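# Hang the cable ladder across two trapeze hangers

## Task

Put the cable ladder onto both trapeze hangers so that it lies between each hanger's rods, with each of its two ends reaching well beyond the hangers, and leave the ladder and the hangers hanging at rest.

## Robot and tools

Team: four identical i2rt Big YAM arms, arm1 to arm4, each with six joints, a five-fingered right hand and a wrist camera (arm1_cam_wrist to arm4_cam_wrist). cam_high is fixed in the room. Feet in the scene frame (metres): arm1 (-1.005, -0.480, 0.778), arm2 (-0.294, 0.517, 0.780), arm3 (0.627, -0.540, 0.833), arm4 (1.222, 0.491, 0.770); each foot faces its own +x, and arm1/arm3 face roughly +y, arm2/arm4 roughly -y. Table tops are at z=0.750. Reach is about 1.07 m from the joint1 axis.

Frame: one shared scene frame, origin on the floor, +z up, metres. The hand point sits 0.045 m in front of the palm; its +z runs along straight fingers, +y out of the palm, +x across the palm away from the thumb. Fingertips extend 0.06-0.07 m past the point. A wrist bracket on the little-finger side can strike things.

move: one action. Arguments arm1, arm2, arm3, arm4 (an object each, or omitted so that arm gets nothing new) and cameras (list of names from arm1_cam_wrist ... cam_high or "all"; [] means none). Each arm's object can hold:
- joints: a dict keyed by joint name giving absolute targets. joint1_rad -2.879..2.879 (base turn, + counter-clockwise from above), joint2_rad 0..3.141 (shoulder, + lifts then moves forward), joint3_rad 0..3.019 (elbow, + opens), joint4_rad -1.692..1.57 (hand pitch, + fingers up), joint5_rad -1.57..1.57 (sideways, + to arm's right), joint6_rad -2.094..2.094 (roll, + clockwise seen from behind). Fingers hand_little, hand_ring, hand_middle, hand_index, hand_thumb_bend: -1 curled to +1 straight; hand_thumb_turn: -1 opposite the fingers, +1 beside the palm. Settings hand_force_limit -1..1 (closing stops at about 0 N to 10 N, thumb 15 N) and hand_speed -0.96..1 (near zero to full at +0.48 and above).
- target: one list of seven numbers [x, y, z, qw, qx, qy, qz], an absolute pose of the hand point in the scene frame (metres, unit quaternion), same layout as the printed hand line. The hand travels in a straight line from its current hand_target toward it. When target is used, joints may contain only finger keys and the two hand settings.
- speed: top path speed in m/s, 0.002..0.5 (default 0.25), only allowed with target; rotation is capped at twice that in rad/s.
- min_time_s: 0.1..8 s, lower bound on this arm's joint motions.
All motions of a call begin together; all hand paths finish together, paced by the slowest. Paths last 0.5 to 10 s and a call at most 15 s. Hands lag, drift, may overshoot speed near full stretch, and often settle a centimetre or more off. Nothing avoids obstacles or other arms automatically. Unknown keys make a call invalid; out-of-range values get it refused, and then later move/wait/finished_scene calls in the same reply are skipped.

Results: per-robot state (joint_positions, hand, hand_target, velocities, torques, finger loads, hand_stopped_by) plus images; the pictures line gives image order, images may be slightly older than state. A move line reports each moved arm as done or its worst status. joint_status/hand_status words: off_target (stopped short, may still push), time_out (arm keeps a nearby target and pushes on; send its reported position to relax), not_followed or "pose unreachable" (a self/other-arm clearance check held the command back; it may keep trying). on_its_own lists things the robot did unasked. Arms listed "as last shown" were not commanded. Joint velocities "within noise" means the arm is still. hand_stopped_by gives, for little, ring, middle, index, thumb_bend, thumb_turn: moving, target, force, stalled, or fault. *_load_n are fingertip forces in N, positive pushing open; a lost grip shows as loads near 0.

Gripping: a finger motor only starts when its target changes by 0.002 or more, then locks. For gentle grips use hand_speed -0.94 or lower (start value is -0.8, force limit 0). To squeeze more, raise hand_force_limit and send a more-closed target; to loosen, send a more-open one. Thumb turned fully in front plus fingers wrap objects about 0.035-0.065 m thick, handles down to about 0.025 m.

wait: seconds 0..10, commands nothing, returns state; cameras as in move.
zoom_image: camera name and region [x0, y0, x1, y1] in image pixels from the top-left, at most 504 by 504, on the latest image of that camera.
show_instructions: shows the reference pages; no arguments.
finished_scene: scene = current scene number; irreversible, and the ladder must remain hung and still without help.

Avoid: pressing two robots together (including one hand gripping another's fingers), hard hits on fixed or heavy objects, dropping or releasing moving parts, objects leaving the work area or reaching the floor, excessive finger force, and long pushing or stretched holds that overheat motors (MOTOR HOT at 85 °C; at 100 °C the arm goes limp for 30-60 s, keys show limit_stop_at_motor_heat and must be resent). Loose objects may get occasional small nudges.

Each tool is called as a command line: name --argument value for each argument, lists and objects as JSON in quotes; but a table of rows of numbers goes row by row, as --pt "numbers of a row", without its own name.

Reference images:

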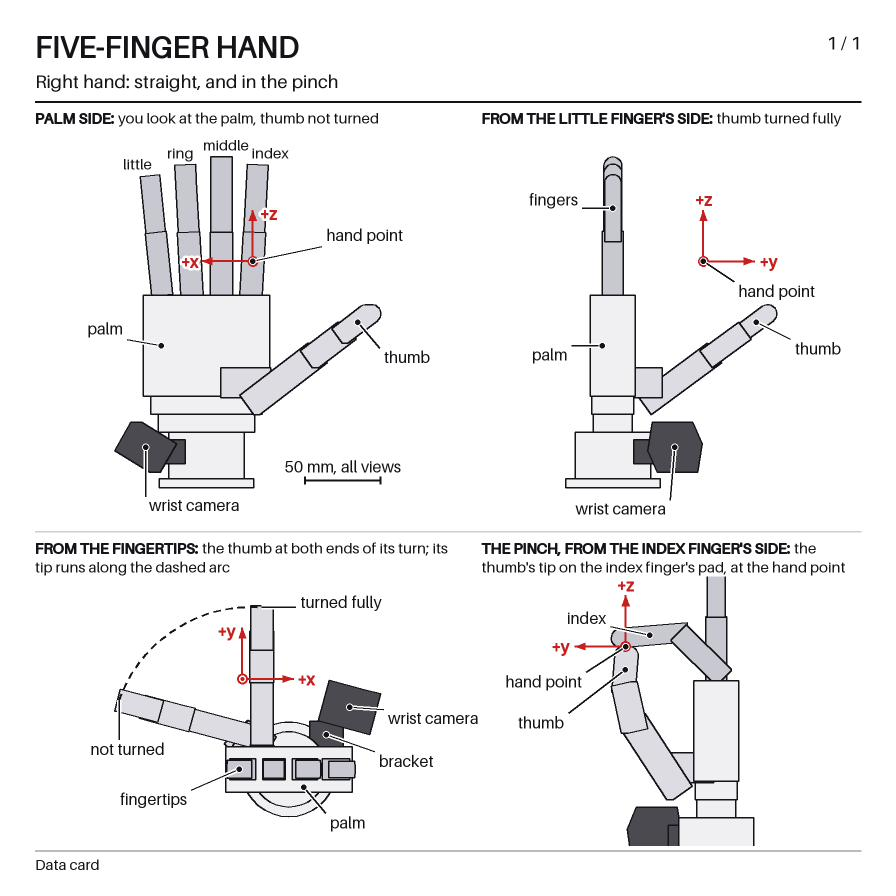

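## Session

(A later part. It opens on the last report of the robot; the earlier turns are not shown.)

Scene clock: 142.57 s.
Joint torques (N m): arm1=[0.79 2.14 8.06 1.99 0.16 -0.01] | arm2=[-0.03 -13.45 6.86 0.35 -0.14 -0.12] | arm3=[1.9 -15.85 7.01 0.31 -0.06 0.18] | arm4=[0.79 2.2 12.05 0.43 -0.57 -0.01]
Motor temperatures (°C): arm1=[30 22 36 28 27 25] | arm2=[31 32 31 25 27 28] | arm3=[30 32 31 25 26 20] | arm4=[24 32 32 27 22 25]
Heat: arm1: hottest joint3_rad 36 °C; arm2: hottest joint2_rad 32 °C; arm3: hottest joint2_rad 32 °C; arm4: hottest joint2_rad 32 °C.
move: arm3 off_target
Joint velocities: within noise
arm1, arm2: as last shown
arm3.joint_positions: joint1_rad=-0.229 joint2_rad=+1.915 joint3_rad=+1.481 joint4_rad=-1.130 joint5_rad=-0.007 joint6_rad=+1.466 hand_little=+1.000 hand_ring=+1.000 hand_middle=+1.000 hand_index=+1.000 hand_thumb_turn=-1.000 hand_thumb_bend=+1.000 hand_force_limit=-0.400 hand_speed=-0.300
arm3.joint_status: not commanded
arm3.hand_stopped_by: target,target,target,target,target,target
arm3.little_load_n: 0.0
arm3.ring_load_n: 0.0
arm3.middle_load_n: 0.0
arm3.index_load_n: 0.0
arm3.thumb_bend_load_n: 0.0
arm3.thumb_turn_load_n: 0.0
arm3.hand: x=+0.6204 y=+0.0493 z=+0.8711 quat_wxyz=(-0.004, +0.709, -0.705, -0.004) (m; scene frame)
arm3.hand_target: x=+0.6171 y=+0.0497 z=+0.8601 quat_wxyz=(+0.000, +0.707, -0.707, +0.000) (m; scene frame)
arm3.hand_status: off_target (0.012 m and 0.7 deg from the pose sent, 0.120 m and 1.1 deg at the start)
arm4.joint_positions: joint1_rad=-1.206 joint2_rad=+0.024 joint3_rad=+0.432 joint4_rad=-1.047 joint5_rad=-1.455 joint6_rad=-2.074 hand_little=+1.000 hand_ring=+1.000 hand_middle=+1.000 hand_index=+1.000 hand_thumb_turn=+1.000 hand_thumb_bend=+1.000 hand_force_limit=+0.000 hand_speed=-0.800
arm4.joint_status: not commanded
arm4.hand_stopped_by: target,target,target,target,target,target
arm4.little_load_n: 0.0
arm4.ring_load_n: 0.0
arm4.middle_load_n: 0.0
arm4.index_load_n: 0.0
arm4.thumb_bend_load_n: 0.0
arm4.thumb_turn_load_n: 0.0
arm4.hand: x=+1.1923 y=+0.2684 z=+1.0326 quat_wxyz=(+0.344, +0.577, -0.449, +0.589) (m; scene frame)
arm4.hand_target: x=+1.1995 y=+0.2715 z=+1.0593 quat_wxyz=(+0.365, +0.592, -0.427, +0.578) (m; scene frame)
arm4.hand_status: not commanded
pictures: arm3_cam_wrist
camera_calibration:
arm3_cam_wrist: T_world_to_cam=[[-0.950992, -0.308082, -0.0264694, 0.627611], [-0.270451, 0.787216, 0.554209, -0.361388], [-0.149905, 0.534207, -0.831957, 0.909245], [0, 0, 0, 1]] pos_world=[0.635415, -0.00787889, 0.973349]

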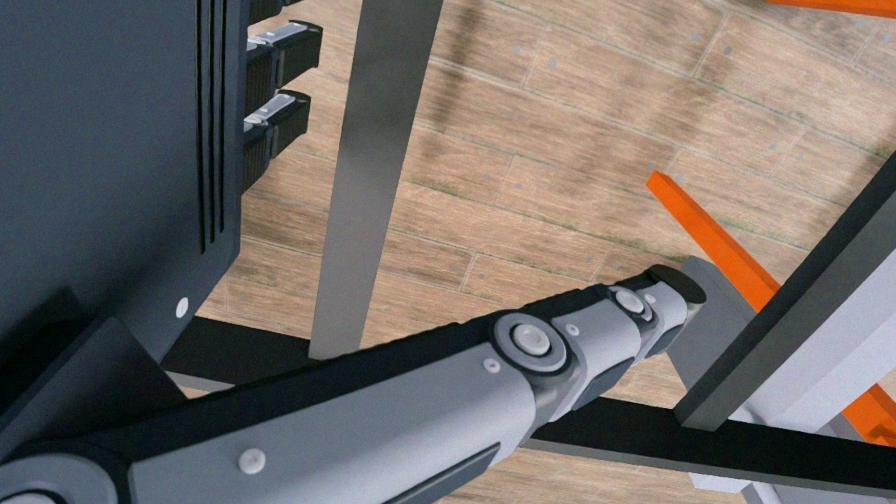

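move --arm3 '{"target": [0.624, 0.05, 0.803, 0, 0.7071, -0.7071, 0], "speed": 0.08}' --cameras '["arm3_cam_wrist"]'

move --arm3 '{"joints": {"hand_little": -0.12, "hand_ring": -0.12, "hand_middle": -0.15, "hand_index": -0.15, "hand_thumb_bend": 0.05, "hand_force_limit": -0.6, "hand_speed": -0.75}}' --cameras '["arm3_cam_wrist", "arm4_cam_wrist"]'

Scene clock: 144.30 s.
Joint torques (N m): arm1=[0.73 2.49 8.17 2.1 0.13 -0.03] | arm2=[0.03 -14.39 6.87 0.38 -0.17 -0.1] | arm3=[0.97 -15.79 6.41 0.35 -0.06 0.09] | arm4=[0.91 2.49 12 0.4 -0.56 0]
Motor temperatures (°C): arm1=[30 22 36 28 27 25] | arm2=[31 32 31 25 26 28] | arm3=[30 32 31 25 26 20] | arm4=[24 32 32 27 22 25]
Heat: arm1: hottest joint3_rad 36 °C; arm2: hottest joint2_rad 32 °C; arm3: hottest joint2_rad 32 °C; arm4: hottest joint2_rad 32 °C.
move: arm3 off_target
Joint velocities: within noise
arm1, arm2, arm4: as last shown
arm3.joint_positions: joint1_rad=-0.229 joint2_rad=+1.985 joint3_rad=+1.434 joint4_rad=-1.006 joint5_rad=-0.007 joint6_rad=+1.467 hand_little=+1.000 hand_ring=+1.000 hand_middle=+1.000 hand_index=+1.000 hand_thumb_turn=-1.000 hand_thumb_bend=+1.000 hand_force_limit=-0.400 hand_speed=-0.300
arm3.joint_status: not commanded
arm3.hand_stopped_by: target,target,target,target,target,target
arm3.little_load_n: 0.0
arm3.ring_load_n: 0.0
arm3.middle_load_n: 0.0
arm3.index_load_n: 0.0
arm3.thumb_bend_load_n: 0.0
arm3.thumb_turn_load_n: 0.0
arm3.hand: x=+0.6211 y=+0.0532 z=+0.8177 quat_wxyz=(-0.007, +0.709, -0.705, -0.006) (m; scene frame)
arm3.hand_target: x=+0.6240 y=+0.0497 z=+0.8033 quat_wxyz=(+0.000, +0.707, -0.707, +0.000) (m; scene frame)
arm3.hand_status: off_target (0.015 m and 1.1 deg from the pose sent, 0.068 m and 0.7 deg at the start)
pictures: arm3_cam_wrist
camera_calibration:
arm3_cam_wrist: T_world_to_cam=[[-0.951091, -0.3075, -0.0294825, 0.63064], [-0.27054, 0.783085, 0.559987, -0.339092], [-0.149109, 0.540575, -0.827977, 0.858811], [0, 0, 0, 1]] pos_world=[0.636114, -0.00479189, 0.919555]

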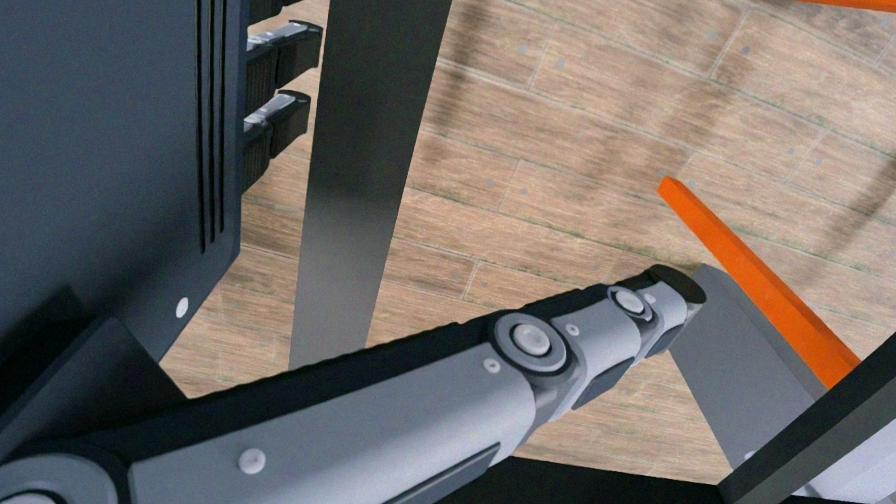

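Scene clock: 147.43 s.
Joint torques (N m): arm1=[0.73 2.14 7.97 1.87 0.16 0] | arm2=[-0.15 -13.74 6.8 0.35 -0.15 -0.09] | arm3=[1.32 -17.55 6.53 0.09 -0.35 0.08] | arm4=[0.73 2.49 12.03 0.38 -0.56 -0.01]
Motor temperatures (°C): arm1=[30 22 36 28 27 24] | arm2=[31 32 30 25 26 28] | arm3=[29 32 31 25 26 20] | arm4=[24 32 32 27 22 25]
Heat: arm1: hottest joint3_rad 36 °C; arm2: hottest joint2_rad 32 °C; arm3: hottest joint2_rad 32 °C; arm4: hottest joint2_rad 32 °C.
move: arm3 done
Joint velocities: within noise
arm1.joint_positions: joint1_rad=+0.216 joint2_rad=+0.625 joint3_rad=+1.335 joint4_rad=-1.420 joint5_rad=+0.160 joint6_rad=-1.240 hand_little=+1.000 hand_ring=+1.000 hand_middle=+1.000 hand_index=+1.000 hand_thumb_turn=+1.000 hand_thumb_bend=+1.000 hand_force_limit=+0.000 hand_speed=-0.800
arm1.joint_status: not commanded
arm1.hand_stopped_by: target,target,target,target,target,target
arm1.little_load_n: 0.0
arm1.ring_load_n: 0.0
arm1.middle_load_n: 0.0
arm1.index_load_n: 0.0
arm1.thumb_bend_load_n: 0.0
arm1.thumb_turn_load_n: 0.0
arm1.hand: x=-0.9364 y=-0.2680 z=+1.2280 quat_wxyz=(-0.306, +0.744, +0.519, +0.290) (m; scene frame)
arm1.hand_target: x=-0.9363 y=-0.2686 z=+1.2356 quat_wxyz=(-0.313, +0.741, +0.516, +0.295) (m; scene frame)
arm1.hand_status: not commanded
arm2, arm4: as last shown
arm3.joint_positions: joint1_rad=-0.234 joint2_rad=+2.003 joint3_rad=+1.430 joint4_rad=-0.997 joint5_rad=+0.001 joint6_rad=+1.467 hand_little=-0.120 hand_ring=-0.120 hand_middle=-0.148 hand_index=-0.148 hand_thumb_turn=-1.000 hand_thumb_bend=+0.051 hand_force_limit=-0.600 hand_speed=-0.750
arm3.joint_status: all done
arm3.hand_stopped_by: target,target,force,force,target,target
arm3.little_load_n: 1.0
arm3.ring_load_n: 0.0
arm3.middle_load_n: 1.0
arm3.index_load_n: 0.5
arm3.thumb_bend_load_n: 1.5
arm3.thumb_turn_load_n: 0.5
arm3.hand: x=+0.6254 y=+0.0508 z=+0.8059 quat_wxyz=(-0.004, +0.707, -0.707, +0.001) (m; scene frame)
arm3.hand_target: x=+0.6240 y=+0.0496 z=+0.8031 quat_wxyz=(+0.000, +0.707, -0.707, +0.000) (m; scene frame)
arm3.hand_status: not commanded
pictures: arm3_cam_wrist, arm4_cam_wrist
camera_calibration:
arm3_cam_wrist: T_world_to_cam=[[-0.952468, -0.303041, -0.0311745, 0.635595], [-0.269981, 0.792267, 0.547195, -0.320062], [-0.141124, 0.529602, -0.836424, 0.853396], [0, 0, 0, 1]] pos_world=[0.639407, -0.00577431, 0.908752]
arm4_cam_wrist: T_world_to_cam=[[-0.898682, -0.420749, 0.12386, 1.06324], [-0.333648, 0.472508, -0.81573, 1.11133], [0.284692, -0.774407, -0.565017, 0.565692], [0, 0, 0, 1]] pos_world=[1.16526, 0.360317, 1.09448]

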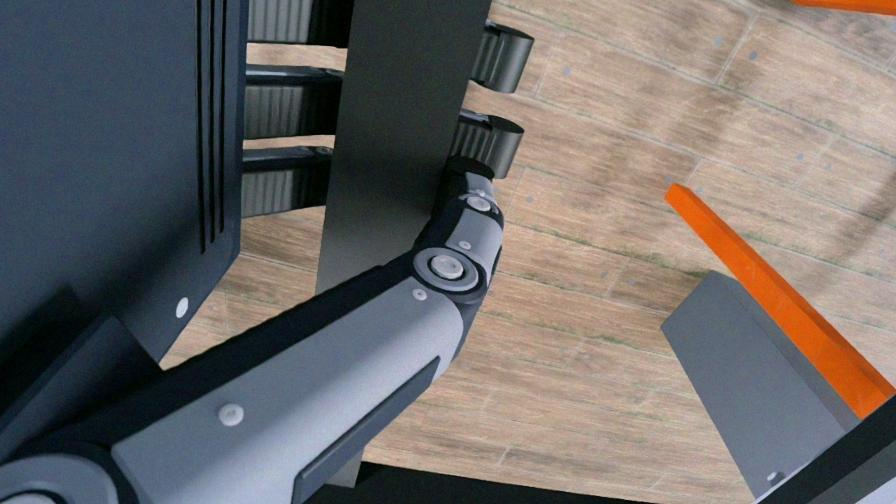

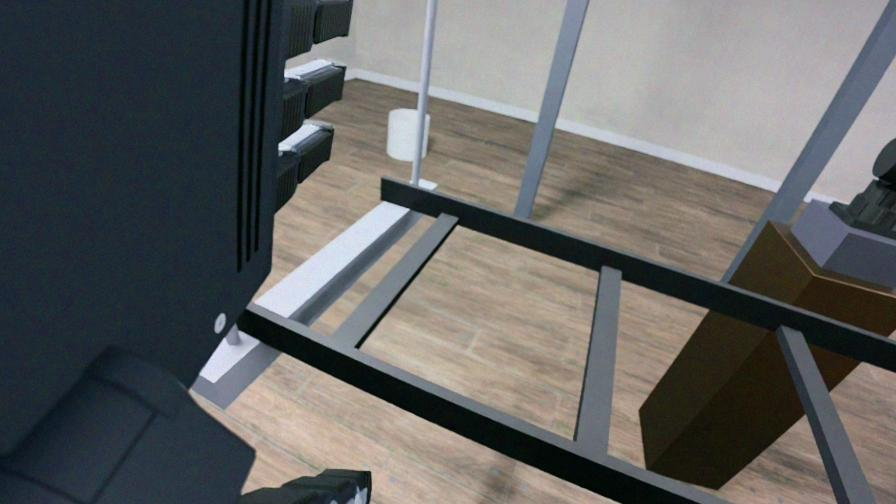

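move --arm2 '{"target": [-0.04, -0.035, 0.88, 0, 0.7071, 0.7071, 0], "speed": 0.08}' --arm3 '{"target": [0.80, 0.02, 0.835, -0.02, 0.7068, -0.7068, -0.02], "speed": 0.08}' --cameras '["arm2_cam_wrist", "arm4_cam_wrist", "cam_high"]'

Scene clock: 151.70 s.
Joint torques (N m): arm1=[0.56 2.2 8.12 2.06 0.15 -0.02] | arm2=[1.49 -14.15 11.63 -0.32 -0.18 0.2] | arm3=[-6.59 -20.72 8.92 -0.7 1.48 -0.26] | arm4=[0.91 2.43 12.01 0.44 -0.57 0]
Motor temperatures (°C): arm1=[30 22 37 28 27 24] | arm2=[31 32 31 25 26 28] | arm3=[30 33 31 25 26 20] | arm4=[24 32 33 27 22 25]
Heat: arm1: hottest joint3_rad 37 °C; arm2: hottest joint2_rad 32 °C; arm3: hottest joint2_rad 33 °C; arm4: hottest joint3_rad 33 °C.
move: arm2 off_target; arm3 off_target
Joint velocities: within noise
arm1, arm4: as last shown
arm2.joint_positions: joint1_rad=+0.461 joint2_rad=+1.829 joint3_rad=+1.504 joint4_rad=-1.272 joint5_rad=+0.004 joint6_rad=+1.911 hand_little=+1.000 hand_ring=+1.000 hand_middle=+1.000 hand_index=+1.000 hand_thumb_turn=+1.000 hand_thumb_bend=+1.000 hand_force_limit=+0.000 hand_speed=-0.800
arm2.joint_status: not commanded
arm2.hand_stopped_by: target,target,target,target,target,target
arm2.little_load_n: 0.0
arm2.ring_load_n: 0.0
arm2.middle_load_n: 0.0
arm2.index_load_n: 0.0
arm2.thumb_bend_load_n: 0.0
arm2.thumb_turn_load_n: 0.0
arm2.hand: x=-0.0496 y=-0.0196 z=+0.8741 quat_wxyz=(+0.007, -0.703, -0.711, -0.003) (m; scene frame)
arm2.hand_target: x=-0.0402 y=-0.0343 z=+0.8801 quat_wxyz=(-0.001, -0.707, -0.707, +0.000) (m; scene frame)
arm2.hand_status: off_target (0.019 m and 1.1 deg from the pose sent, 0.211 m and 1.1 deg at the start)
arm3.joint_positions: joint1_rad=-0.461 joint2_rad=+2.003 joint3_rad=+1.421 joint4_rad=-0.993 joint5_rad=-0.066 joint6_rad=+1.189 hand_little=-0.120 hand_ring=-0.120 hand_middle=-0.148 hand_index=-0.147 hand_thumb_turn=-1.000 hand_thumb_bend=+0.054 hand_force_limit=-0.600 hand_speed=-0.750
arm3.joint_status: not commanded
arm3.hand_stopped_by: target,target,force,force,target,target
arm3.little_load_n: 0.0
arm3.ring_load_n: 0.0
arm3.middle_load_n: 3.0
arm3.index_load_n: 8.0
arm3.thumb_bend_load_n: 14.0
arm3.thumb_turn_load_n: 8.5
arm3.hand: x=+0.7353 y=+0.0211 z=+0.8083 quat_wxyz=(+0.012, +0.725, -0.688, -0.028) (m; scene frame)
arm3.hand_target: x=+0.7972 y=+0.0175 z=+0.8341 quat_wxyz=(-0.020, +0.706, -0.707, -0.018) (m; scene frame)
arm3.hand_status: off_target (0.070 m and 4.8 deg from the pose sent, 0.180 m and 3.0 deg at the start)
pictures: arm2_cam_wrist, arm4_cam_wrist, cam_high
camera_calibration:
arm2_cam_wrist: T_world_to_cam=[[0.964141, 0.262536, -0.0388154, 0.0922893], [0.240988, -0.804815, 0.5424, -0.483018], [0.111161, -0.532304, -0.839223, 0.841726], [0, 0, 0, 1]] pos_world=[-0.066145, 0.035085, 0.971967]
arm4_cam_wrist: T_world_to_cam=[[-0.898682, -0.420749, 0.12386, 1.06324], [-0.333648, 0.472508, -0.81573, 1.11133], [0.284692, -0.774407, -0.565017, 0.565692], [0, 0, 0, 1]] pos_world=[1.16526, 0.360317, 1.09448]

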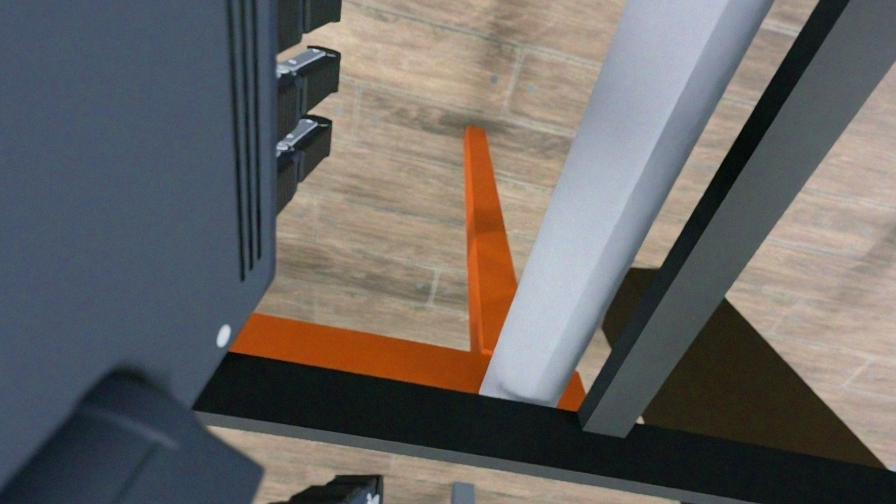

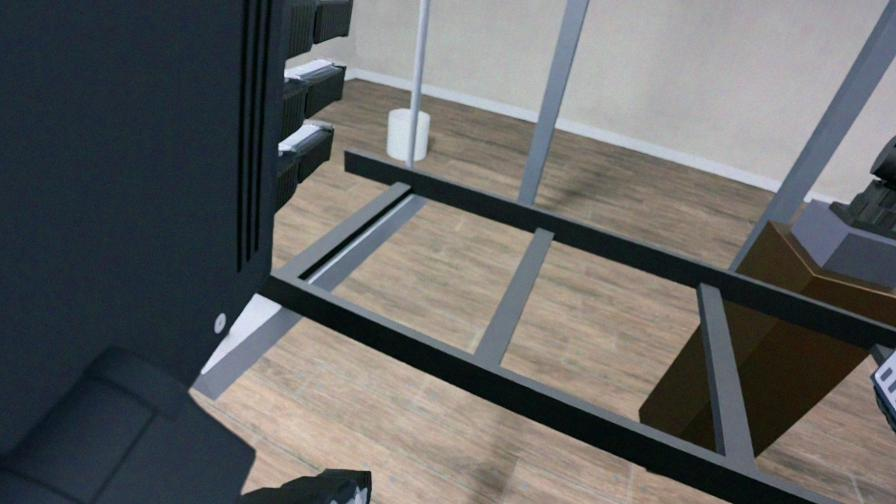

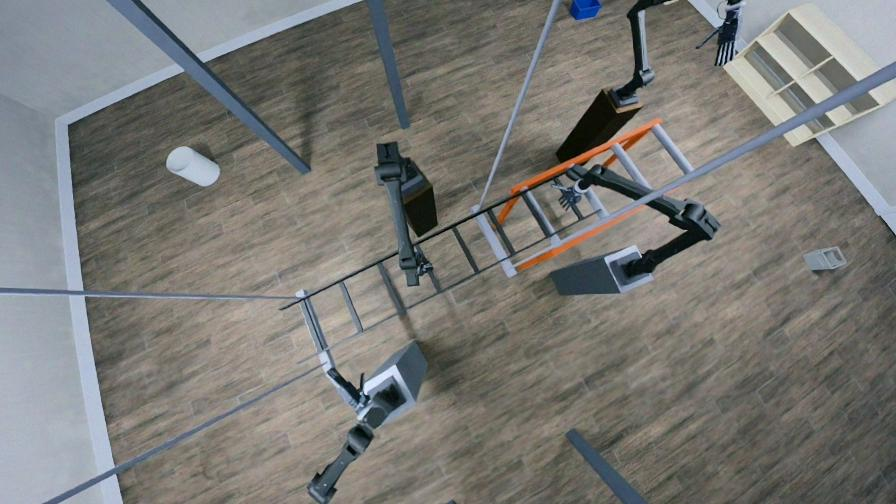

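move --arm2 '{"target": [-0.06, -0.035, 0.96, 0, 0.7071, 0.7071, 0], "speed": 0.25}' --arm3 '{"target": [0.745, 0.02, 0.82, -0.02, 0.7068, -0.7068, -0.02], "speed": 0.08}' --cameras '[]'

move --arm2 '{"target": [-0.22, -0.035, 0.95, 0, 0.7071, 0.7071, 0], "speed": 0.25}' --cameras '["arm2_cam_wrist", "arm4_cam_wrist"]'

Scene clock: 154.00 s.
Joint torques (N m): arm1=[0.85 2.26 8.16 2.13 0.15 -0.02] | arm2=[0.03 -18.9 11.66 -0.4 -0.15 -0.07] | arm3=[-1.32 -20.42 6.28 -0.14 0.62 0.06] | arm4=[0.85 2.14 12.03 0.49 -0.56 -0.01]
Motor temperatures (°C): arm1=[30 22 37 28 27 24] | arm2=[31 32 31 24 26 28] | arm3=[30 33 31 25 26 20] | arm4=[24 32 33 27 22 25]
Heat: arm1: hottest joint3_rad 37 °C; arm2: hottest joint2_rad 32 °C; arm3: hottest joint2_rad 33 °C; arm4: hottest joint3_rad 33 °C.
move: arm2 off_target; arm3 off_target
Joint velocities: within noise
arm1, arm4: as last shown
arm1.little_load_n: 0.5
arm2.joint_positions: joint1_rad=+0.444 joint2_rad=+1.811 joint3_rad=+1.633 joint4_rad=-1.461 joint5_rad=+0.004 joint6_rad=+1.910 hand_little=+1.000 hand_ring=+1.000 hand_middle=+1.000 hand_index=+1.000 hand_thumb_turn=+1.000 hand_thumb_bend=+1.000 hand_force_limit=+0.000 hand_speed=-0.800
arm2.joint_status: not commanded
arm2.hand_stopped_by: target,target,target,target,target,target
arm2.little_load_n: 0.0
arm2.ring_load_n: 0.0
arm2.middle_load_n: 0.0
arm2.index_load_n: 0.0
arm2.thumb_bend_load_n: 0.0
arm2.thumb_turn_load_n: 0.0
arm2.hand: x=-0.0605 y=-0.0194 z=+0.9299 quat_wxyz=(+0.026, -0.709, -0.705, -0.012) (m; scene frame)
arm2.hand_target: x=-0.0605 y=-0.0337 z=+0.9600 quat_wxyz=(+0.000, -0.707, -0.707, +0.000) (m; scene frame)
arm2.hand_status: off_target (0.034 m and 3.3 deg from the pose sent, 0.088 m and 1.1 deg at the start)
arm3.joint_positions: joint1_rad=-0.433 joint2_rad=+1.980 joint3_rad=+1.381 joint4_rad=-0.948 joint5_rad=-0.043 joint6_rad=+1.243 hand_little=-0.120 hand_ring=-0.120 hand_middle=-0.148 hand_index=-0.147 hand_thumb_turn=-1.000 hand_thumb_bend=+0.053 hand_force_limit=-0.600 hand_speed=-0.750
arm3.joint_status: not commanded
arm3.hand_stopped_by: target,target,force,force,target,target
arm3.little_load_n: 0.0
arm3.ring_load_n: 0.5
arm3.middle_load_n: 0.0
arm3.index_load_n: 7.5
arm3.thumb_bend_load_n: 7.0
arm3.thumb_turn_load_n: 3.0
arm3.hand: x=+0.7241 y=+0.0224 z=+0.8063 quat_wxyz=(-0.005, +0.716, -0.697, -0.023) (m; scene frame)
arm3.hand_target: x=+0.7446 y=+0.0200 z=+0.8197 quat_wxyz=(-0.020, +0.707, -0.707, -0.020) (m; scene frame)
arm3.hand_status: off_target (0.025 m and 2.4 deg from the pose sent, 0.015 m and 4.8 deg at the start)
pictures: none
No camera images: "cameras" was empty.

Scene clock: 155.67 s.
Joint torques (N m): arm1=[0.44 2.37 8.1 1.95 0.16 -0.03] | arm2=[0.5 -17.38 7.1 0.39 -0.26 -0.14] | arm3=[-1.26 -20.19 6.27 -0.05 0.61 0.06] | arm4=[0.91 2.08 12.04 0.46 -0.57 0]
Motor temperatures (°C): arm1=[30 22 37 28 27 24] | arm2=[31 32 31 24 26 28] | arm3=[29 33 31 25 26 20] | arm4=[24 32 33 27 22 25]
Heat: arm1: hottest joint3_rad 37 °C; arm2: hottest joint2_rad 32 °C; arm3: hottest joint2_rad 33 °C; arm4: hottest joint3_rad 33 °C.
move: arm2 done
Joint velocities: within noise
arm1, arm3, arm4: as last shown
arm1.little_load_n: 0.0
arm2.joint_positions: joint1_rad=+0.143 joint2_rad=+1.747 joint3_rad=+1.577 joint4_rad=-1.431 joint5_rad=+0.009 joint6_rad=+1.620 hand_little=+1.000 hand_ring=+1.000 hand_middle=+1.000 hand_index=+1.000 hand_thumb_turn=+1.000 hand_thumb_bend=+1.000 hand_force_limit=+0.000 hand_speed=-0.800
arm2.joint_status: not commanded
arm2.hand_stopped_by: target,target,target,target,target,target
arm2.little_load_n: 0.0
arm2.ring_load_n: 0.0
arm2.middle_load_n: 0.0
arm2.index_load_n: 0.0
arm2.thumb_bend_load_n: 0.0
arm2.thumb_turn_load_n: 0.0
arm2.hand: x=-0.2205 y=-0.0371 z=+0.9424 quat_wxyz=(+0.009, -0.713, -0.701, -0.006) (m; scene frame)
arm2.hand_target: x=-0.2200 y=-0.0350 z=+0.9500 quat_wxyz=(+0.000, -0.707, -0.707, +0.000) (m; scene frame)
arm2.hand_status: done (0.008 m and 1.5 deg from the pose sent, 0.162 m and 3.3 deg at the start)
arm3.ring_load_n: 0.0
arm3.thumb_bend_load_n: 6.5
arm3.thumb_turn_load_n: 2.5
pictures: arm2_cam_wrist, arm4_cam_wrist
camera_calibration:
arm2_cam_wrist: T_world_to_cam=[[0.970934, 0.236675, -0.0356597, 0.261823], [0.218273, -0.814439, 0.537629, -0.493829], [0.0982008, -0.529786, -0.842427, 0.908951], [0, 0, 0, 1]] pos_world=[-0.235683, 0.0173891, 1.04056]
arm4_cam_wrist: T_world_to_cam=[[-0.898682, -0.420749, 0.12386, 1.06324], [-0.333648, 0.472508, -0.81573, 1.11133], [0.284692, -0.774407, -0.565017, 0.565692], [0, 0, 0, 1]] pos_world=[1.16526, 0.360317, 1.09448]

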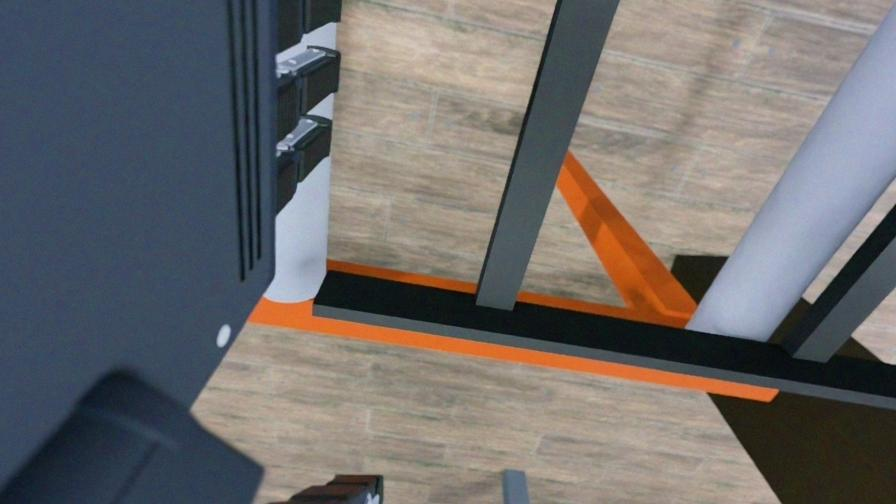

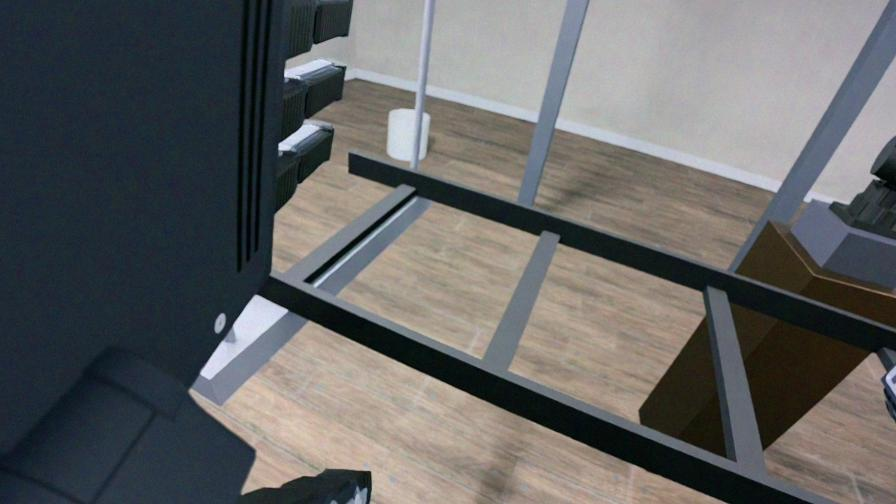

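move --arm2 '{"target":[-0.215,-0.036,0.86,0,0.7071,0.7071,0],"speed":0.12}' --cameras '["arm2_cam_wrist","arm4_cam_wrist"]'

Scene clock: 158.77 s.
Joint torques (N m): arm1=[0.73 2.43 8.13 1.98 0.15 0] | arm2=[1.61 -13.51 6.75 0.5 -0.26 -0.04] | arm3=[-1.2 -20.19 6.27 -0.05 0.61 0.06] | arm4=[0.85 2.37 12.01 0.39 -0.57 -0.02]
Motor temperatures (°C): arm1=[30 22 37 28 27 24] | arm2=[31 32 31 24 26 28] | arm3=[29 33 30 24 26 20] | arm4=[23 32 33 27 22 25]
Heat: arm1: hottest joint3_rad 37 °C; arm2: hottest joint2_rad 32 °C; arm3: hottest joint2_rad 33 °C; arm4: hottest joint3_rad 33 °C.
move: arm2 off_target
Joint velocities: within noise
arm1, arm3, arm4: as last shown
arm1.little_load_n: -0.5
arm2.joint_positions: joint1_rad=+0.143 joint2_rad=+1.768 joint3_rad=+1.416 joint4_rad=-1.210 joint5_rad=+0.009 joint6_rad=+1.619 hand_little=+1.000 hand_ring=+1.000 hand_middle=+1.000 hand_index=+1.000 hand_thumb_turn=+1.000 hand_thumb_bend=+1.000 hand_force_limit=+0.000 hand_speed=-0.800
arm2.joint_status: not commanded
arm2.hand_stopped_by: target,target,target,target,target,target
arm2.little_load_n: 0.0
arm2.ring_load_n: 0.0
arm2.middle_load_n: 0.0
arm2.index_load_n: 0.0
arm2.thumb_bend_load_n: 0.0
arm2.thumb_turn_load_n: 0.0
arm2.hand: x=-0.2199 y=-0.0378 z=+0.8741 quat_wxyz=(-0.006, -0.713, -0.701, +0.007) (m; scene frame)
arm2.hand_target: x=-0.2150 y=-0.0356 z=+0.8602 quat_wxyz=(+0.000, -0.707, -0.707, +0.000) (m; scene frame)
arm2.hand_status: off_target (0.015 m and 1.4 deg from the pose sent, 0.083 m and 1.6 deg at the start)
arm3.thumb_turn_load_n: 3.0
pictures: arm2_cam_wrist, arm4_cam_wrist
camera_calibration:
arm2_cam_wrist: T_world_to_cam=[[0.97097, 0.235254, -0.0432747, 0.265607], [0.217439, -0.792671, 0.569555, -0.48505], [0.0996877, -0.56243, -0.820813, 0.831088], [0, 0, 0, 1]] pos_world=[-0.235277, 0.0204592, 0.969925]
arm4_cam_wrist: T_world_to_cam=[[-0.898682, -0.420749, 0.12386, 1.06324], [-0.333648, 0.472508, -0.81573, 1.11133], [0.284692, -0.774407, -0.565017, 0.565692], [0, 0, 0, 1]] pos_world=[1.16526, 0.360317, 1.09448]

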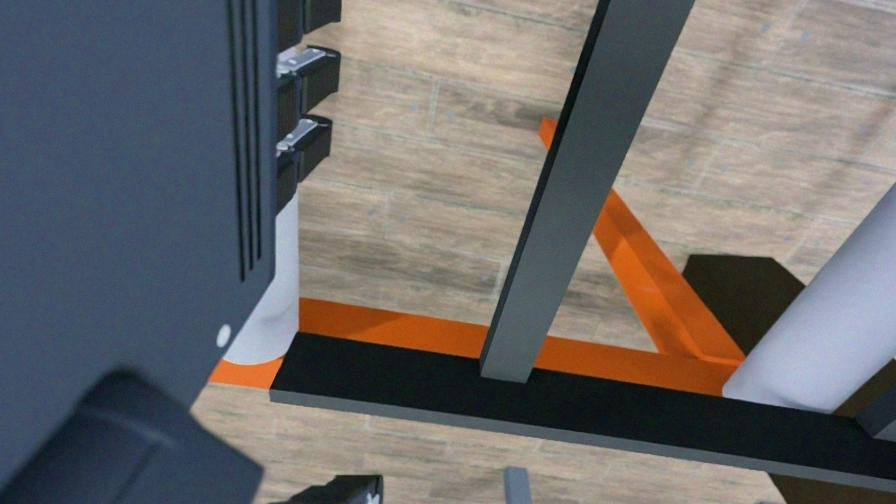

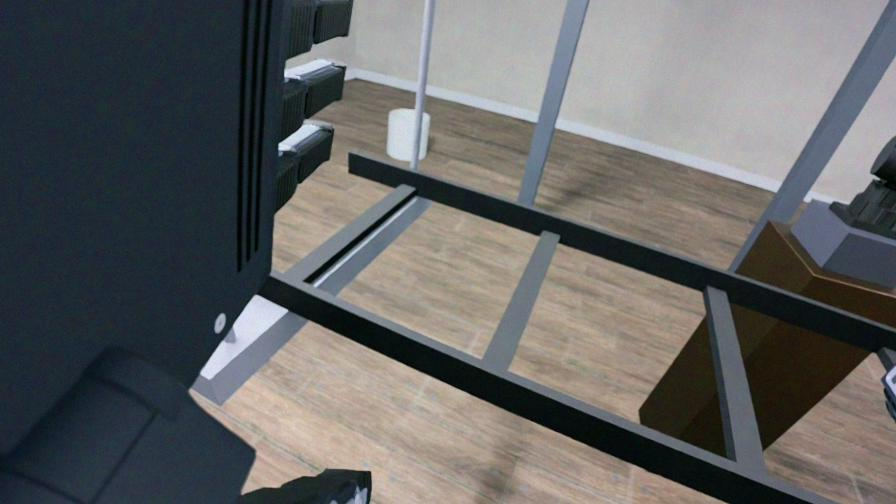

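move --arm2 '{"target":[-0.10,-0.036,0.85,0,0.7071,0.7071,0],"speed":0.12}' --cameras '["arm2_cam_wrist"]'

move --arm2 '{"target":[0.0,-0.036,0.85,0,0.7071,0.7071,0],"speed":0.12}' --arm3 '{"target":[0.85,0.01,0.82,0,0.7071,-0.7071,0],"speed":0.12}' --cameras '["arm2_cam_wrist","arm3_cam_wrist","arm4_cam_wrist","cam_high"]'

Scene clock: 160.80 s.
Joint torques (N m): arm1=[0.67 2.37 8.09 1.88 0.16 -0.02] | arm2=[4.25 -12.57 9.7 0.4 -1.22 0.44] | arm3=[-1.14 -20.07 6.26 -0.12 0.26 0.05] | arm4=[0.79 2.37 12.01 0.47 -0.56 0]
Motor temperatures (°C): arm1=[30 22 37 28 27 24] | arm2=[31 32 31 24 26 28] | arm3=[29 33 30 24 26 20] | arm4=[23 32 33 27 22 25]
Heat: arm1: hottest joint3_rad 37 °C; arm2: hottest joint2_rad 32 °C; arm3: hottest joint2_rad 33 °C; arm4: hottest joint3_rad 33 °C.
move: arm2 off_target
Joint velocities: within noise
arm1, arm3, arm4: as last shown
arm1.little_load_n: 0.0
arm2.joint_positions: joint1_rad=+0.322 joint2_rad=+1.795 joint3_rad=+1.416 joint4_rad=-1.201 joint5_rad=+0.029 joint6_rad=+1.786 hand_little=+1.000 hand_ring=+1.000 hand_middle=+1.000 hand_index=+1.000 hand_thumb_turn=+1.000 hand_thumb_bend=+1.000 hand_force_limit=+0.000 hand_speed=-0.800
arm2.joint_status: not commanded
arm2.hand_stopped_by: target,target,target,target,target,target
arm2.little_load_n: 0.5
arm2.ring_load_n: 0.0
arm2.middle_load_n: 0.0
arm2.index_load_n: 0.0
arm2.thumb_bend_load_n: 0.0
arm2.thumb_turn_load_n: 0.5
arm2.hand: x=-0.1299 y=-0.0282 z=+0.8594 quat_wxyz=(+0.006, -0.708, -0.706, +0.011) (m; scene frame)
arm2.hand_target: x=-0.1007 y=-0.0341 z=+0.8503 quat_wxyz=(+0.000, -0.707, -0.707, +0.000) (m; scene frame)
arm2.hand_status: off_target (0.032 m and 1.4 deg from the pose sent, 0.122 m and 1.4 deg at the start)
arm3.joint_positions: joint1_rad=-0.433 joint2_rad=+1.979 joint3_rad=+1.381 joint4_rad=-0.946 joint5_rad=-0.033 joint6_rad=+1.244 hand_little=-0.120 hand_ring=-0.120 hand_middle=-0.148 hand_index=-0.147 hand_thumb_turn=-1.000 hand_thumb_bend=+0.053 hand_force_limit=-0.600 hand_speed=-0.750
arm3.little_load_n: 0.5
arm3.index_load_n: 6.5
arm3.thumb_bend_load_n: 4.5
arm3.thumb_turn_load_n: 2.0
arm3.hand: x=+0.7265 y=+0.0226 z=+0.8061 quat_wxyz=(-0.008, +0.715, -0.698, -0.020) (m; scene frame)
arm3.hand_target: x=+0.7447 y=+0.0200 z=+0.8196 quat_wxyz=(-0.020, +0.707, -0.707, -0.020) (m; scene frame)
pictures: arm2_cam_wrist
camera_calibration:
arm2_cam_wrist: T_world_to_cam=[[0.966834, 0.247956, -0.0612331, 0.190471], [0.239419, -0.796402, 0.555357, -0.473708], [0.0889378, -0.551599, -0.829354, 0.821785], [0, 0, 0, 1]] pos_world=[-0.143826, 0.0288052, 0.956292]

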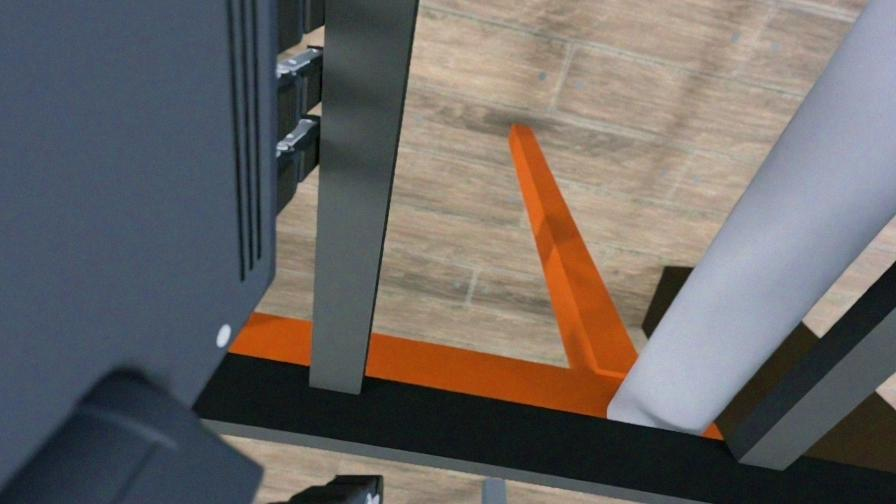

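Scene clock: 162.70 s.
Joint torques (N m): arm1=[0.79 2.26 8.1 1.89 0.16 0] | arm2=[4.95 -13.39 10.88 0.25 -1.88 0.53] | arm3=[-2.78 -18.67 10.04 -1.2 0.72 -0.25] | arm4=[1.14 2.32 12.03 0.47 -0.56 -0.02]
Motor temperatures (°C): arm1=[30 22 37 28 27 24] | arm2=[31 32 31 24 26 28] | arm3=[29 33 30 24 26 20] | arm4=[23 32 33 27 22 25]
Heat: arm1: hottest joint3_rad 37 °C; arm2: hottest joint2_rad 32 °C; arm3: hottest joint2_rad 33 °C; arm4: hottest joint3_rad 33 °C.
move: arm2 off_target; arm3 off_target
Joint velocities: within noise
arm1: as last shown
arm1.thumb_bend_load_n: -0.5
arm2.joint_positions: joint1_rad=+0.482 joint2_rad=+1.866 joint3_rad=+1.520 joint4_rad=-1.233 joint5_rad=+0.043 joint6_rad=+1.946 hand_little=+1.000 hand_ring=+1.000 hand_middle=+1.000 hand_index=+1.000 hand_thumb_turn=+1.000 hand_thumb_bend=+1.000 hand_force_limit=+0.000 hand_speed=-0.800
arm2.joint_status: not commanded
arm2.hand_stopped_by: target,target,target,target,target,target
arm2.little_load_n: 0.5
arm2.ring_load_n: 0.0
arm2.middle_load_n: 0.0
arm2.index_load_n: 0.0
arm2.thumb_bend_load_n: 0.0
arm2.thumb_turn_load_n: 0.0
arm2.hand: x=-0.0414 y=-0.0336 z=+0.8602 quat_wxyz=(+0.006, -0.709, -0.705, +0.019) (m; scene frame)
arm2.hand_target: x=-0.0016 y=-0.0334 z=+0.8505 quat_wxyz=(+0.000, -0.707, -0.707, +0.000) (m; scene frame)
arm2.hand_status: off_target (0.043 m and 2.3 deg from the pose sent, 0.130 m and 1.4 deg at the start)
arm3.joint_positions: joint1_rad=-0.582 joint2_rad=+2.051 joint3_rad=+1.506 joint4_rad=-1.046 joint5_rad=-0.025 joint6_rad=+1.108 hand_little=-0.120 hand_ring=-0.120 hand_middle=-0.148 hand_index=-0.148 hand_thumb_turn=-1.000 hand_thumb_bend=+0.053 hand_force_limit=-0.600 hand_speed=-0.750
arm3.joint_status: not commanded
arm3.hand_stopped_by: target,target,force,force,target,target
arm3.little_load_n: 0.0
arm3.ring_load_n: 0.0
arm3.middle_load_n: 3.5
arm3.index_load_n: 3.0
arm3.thumb_bend_load_n: 5.0
arm3.thumb_turn_load_n: 3.5
arm3.hand: x=+0.8149 y=+0.0118 z=+0.8067 quat_wxyz=(+0.010, +0.711, -0.703, -0.007) (m; scene frame)
arm3.hand_target: x=+0.8491 y=+0.0089 z=+0.8198 quat_wxyz=(+0.000, +0.707, -0.707, +0.000) (m; scene frame)
arm3.hand_status: off_target (0.038 m and 1.6 deg from the pose sent, 0.125 m and 2.8 deg at the start)
arm4.joint_positions: joint1_rad=-1.206 joint2_rad=+0.024 joint3_rad=+0.432 joint4_rad=-1.047 joint5_rad=-1.455 joint6_rad=-2.074 hand_little=+1.000 hand_ring=+1.000 hand_middle=+1.000 hand_index=+1.000 hand_thumb_turn=+1.000 hand_thumb_bend=+1.000 hand_force_limit=+0.000 hand_speed=-0.800
arm4.joint_status: not commanded
arm4.hand_stopped_by: target,target,target,target,target,target
arm4.little_load_n: 0.0
arm4.ring_load_n: 0.0
arm4.middle_load_n: 0.0
arm4.index_load_n: 0.0
arm4.thumb_bend_load_n: 0.0
arm4.thumb_turn_load_n: 0.0
arm4.hand: x=+1.1923 y=+0.2684 z=+1.0326 quat_wxyz=(+0.344, +0.577, -0.449, +0.589) (m; scene frame)
arm4.hand_target: x=+1.1995 y=+0.2715 z=+1.0593 quat_wxyz=(+0.365, +0.592, -0.427, +0.578) (m; scene frame)
arm4.hand_status: not commanded
pictures: arm2_cam_wrist, arm3_cam_wrist, arm4_cam_wrist, cam_high
camera_calibration:
arm2_cam_wrist: T_world_to_cam=[[0.966176, 0.246487, -0.0758097, 0.118825], [0.245693, -0.79053, 0.560979, -0.503982], [0.0783444, -0.560631, -0.824351, 0.806539], [0, 0, 0, 1]] pos_world=[-0.0541684, 0.024469, 0.956604]
arm3_cam_wrist: T_world_to_cam=[[-0.949705, -0.313138, 0.00230233, 0.775171], [-0.260485, 0.794054, 0.549204, -0.247767], [-0.173805, 0.520982, -0.835685, 0.927526], [0, 0, 0, 1]] pos_world=[0.832853, -0.0437489, 0.909409]
arm4_cam_wrist: T_world_to_cam=[[-0.898682, -0.420749, 0.12386, 1.06324], [-0.333648, 0.472508, -0.81573, 1.11133], [0.284692, -0.774407, -0.565017, 0.565692], [0, 0, 0, 1]] pos_world=[1.16526, 0.360317, 1.09448]

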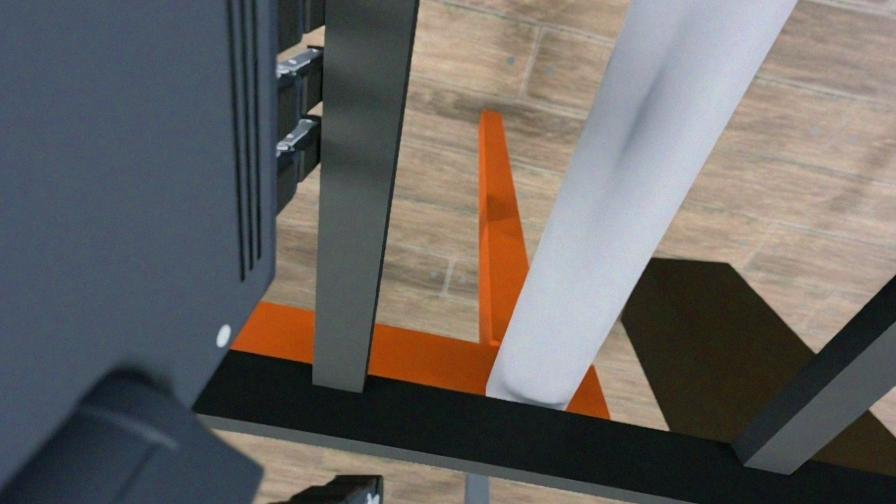

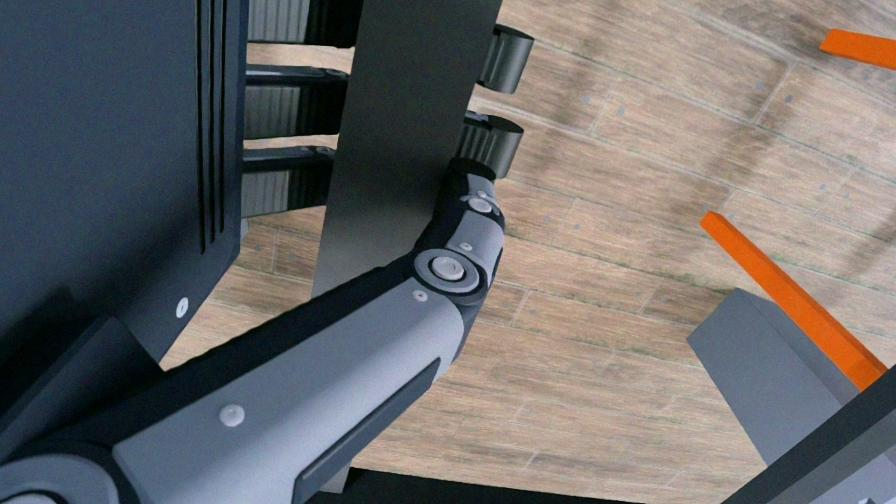

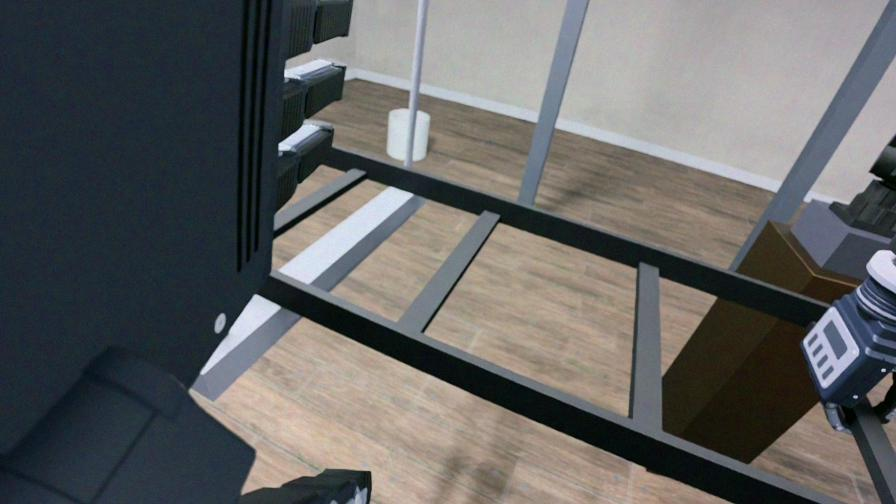

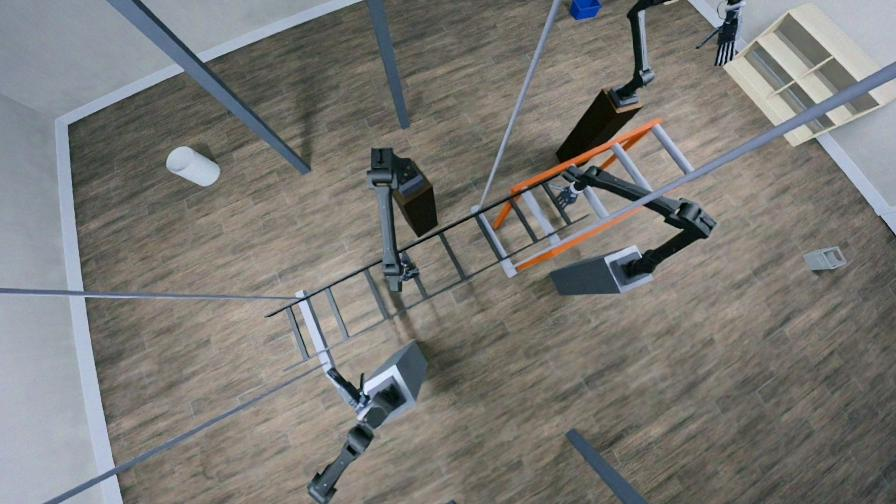

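move --arm2 '{"target":[0.11,-0.036,0.85,0,0.6522,0.7581,0],"speed":0.12}' --arm3 '{"target":[0.955,0.0,0.82,0,0.7071,-0.7071,0],"speed":0.12}' --cameras '["arm2_cam_wrist","arm4_cam_wrist","cam_high"]'

Scene clock: 165.23 s.
Joint torques (N m): arm1=[0.62 2.43 8.05 1.98 0.15 0] | arm2=[5.66 -15.68 12.66 0.84 -1.83 -0.12] | arm3=[-3.43 -20.31 10.92 -0.9 0.99 -0.23] | arm4=[0.85 2.37 12.07 0.44 -0.57 -0.01]
Motor temperatures (°C): arm1=[30 22 37 28 27 24] | arm2=[30 32 31 24 26 28] | arm3=[29 33 30 24 26 20] | arm4=[23 32 33 27 22 25]
Heat: arm1: hottest joint3_rad 37 °C; arm2: hottest joint2_rad 32 °C; arm3: hottest joint2_rad 33 °C; arm4: hottest joint3_rad 33 °C.
move: arm2 off_target; arm3 off_target
Joint velocities: within noise
arm1, arm4: as last shown
arm1.thumb_bend_load_n: 0.0
arm2.joint_positions: joint1_rad=+0.627 joint2_rad=+2.013 joint3_rad=+1.731 joint4_rad=-1.338 joint5_rad=+0.040 joint6_rad=+2.008 hand_little=+1.000 hand_ring=+1.000 hand_middle=+1.000 hand_index=+1.000 hand_thumb_turn=+1.000 hand_thumb_bend=+1.000 hand_force_limit=+0.000 hand_speed=-0.800
arm2.joint_status: not commanded
arm2.hand_stopped_by: target,target,target,target,target,target
arm2.little_load_n: 0.0
arm2.ring_load_n: 0.0
arm2.middle_load_n: 0.0
arm2.index_load_n: 0.5
arm2.thumb_bend_load_n: -0.5
arm2.thumb_turn_load_n: 0.0
arm2.hand: x=+0.0566 y=-0.0338 z=+0.8526 quat_wxyz=(+0.024, -0.678, -0.734, +0.013) (m; scene frame)
arm2.hand_target: x=+0.1075 y=-0.0319 z=+0.8511 quat_wxyz=(+0.000, -0.652, -0.758, +0.000) (m; scene frame)
arm2.hand_status: off_target (0.054 m and 5.1 deg from the pose sent, 0.152 m and 9.1 deg at the start)
arm3.joint_positions: joint1_rad=-0.726 joint2_rad=+2.163 joint3_rad=+1.700 joint4_rad=-1.140 joint5_rad=-0.031 joint6_rad=+0.955 hand_little=-0.120 hand_ring=-0.120 hand_middle=-0.148 hand_index=-0.148 hand_thumb_turn=-1.000 hand_thumb_bend=+0.053 hand_force_limit=-0.600 hand_speed=-0.750
arm3.joint_status: not commanded
arm3.hand_stopped_by: target,target,force,force,target,target
arm3.little_load_n: 0.0
arm3.ring_load_n: 0.0
arm3.middle_load_n: 3.0
arm3.index_load_n: 2.0
arm3.thumb_bend_load_n: 6.0
arm3.thumb_turn_load_n: 4.5
arm3.hand: x=+0.9110 y=+0.0080 z=+0.8076 quat_wxyz=(+0.015, +0.714, -0.700, -0.011) (m; scene frame)
arm3.hand_target: x=+0.9535 y=-0.0016 z=+0.8200 quat_wxyz=(+0.000, +0.707, -0.708, +0.001) (m; scene frame)
arm3.hand_status: off_target (0.046 m and 2.4 deg from the pose sent, 0.141 m and 1.6 deg at the start)
pictures: arm2_cam_wrist, arm4_cam_wrist, cam_high
camera_calibration:
arm2_cam_wrist: T_world_to_cam=[[0.940763, 0.329084, -0.0816634, 0.0328319], [0.32085, -0.78614, 0.528242, -0.500195], [0.109637, -0.523152, -0.845158, 0.809826], [0, 0, 0, 1]] pos_world=[0.0408134, 0.0196351, 0.951336]
arm4_cam_wrist: T_world_to_cam=[[-0.898682, -0.420749, 0.12386, 1.06324], [-0.333648, 0.472508, -0.81573, 1.11133], [0.284692, -0.774407, -0.565017, 0.565692], [0, 0, 0, 1]] pos_world=[1.16526, 0.360317, 1.09448]

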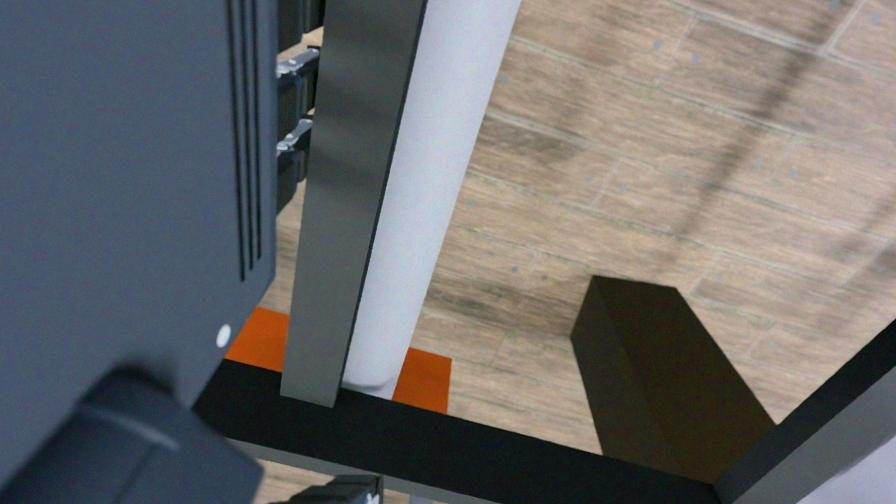

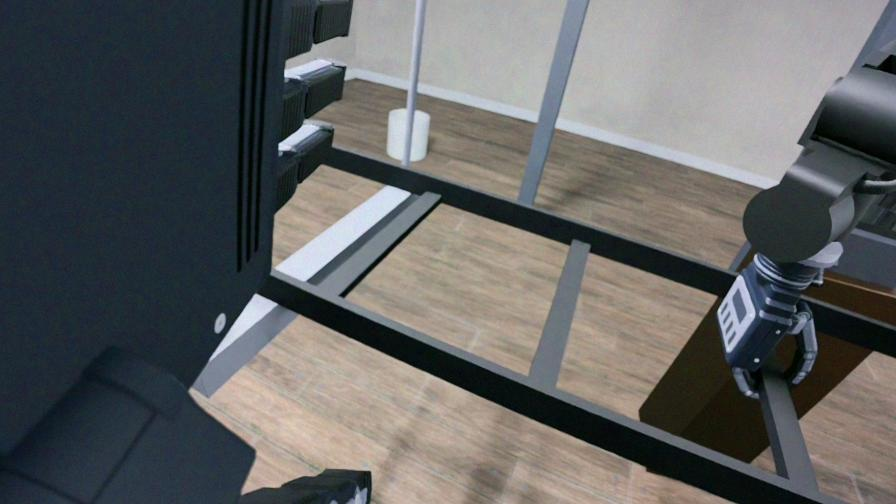

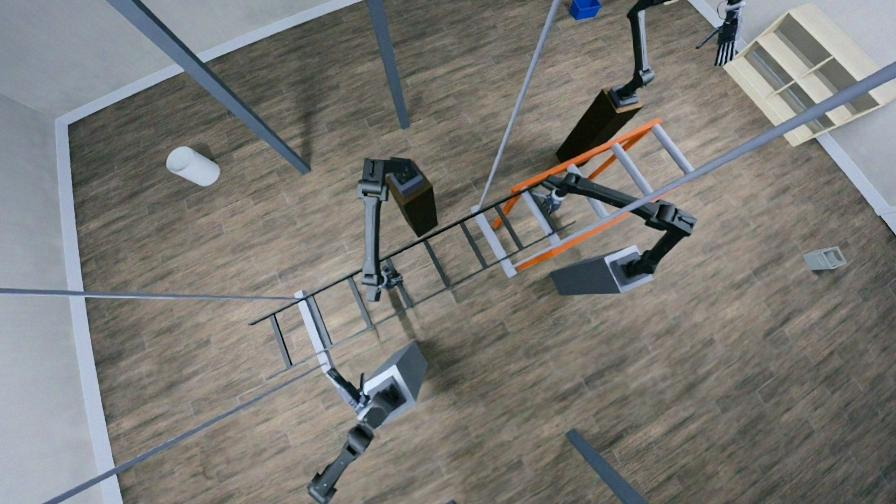

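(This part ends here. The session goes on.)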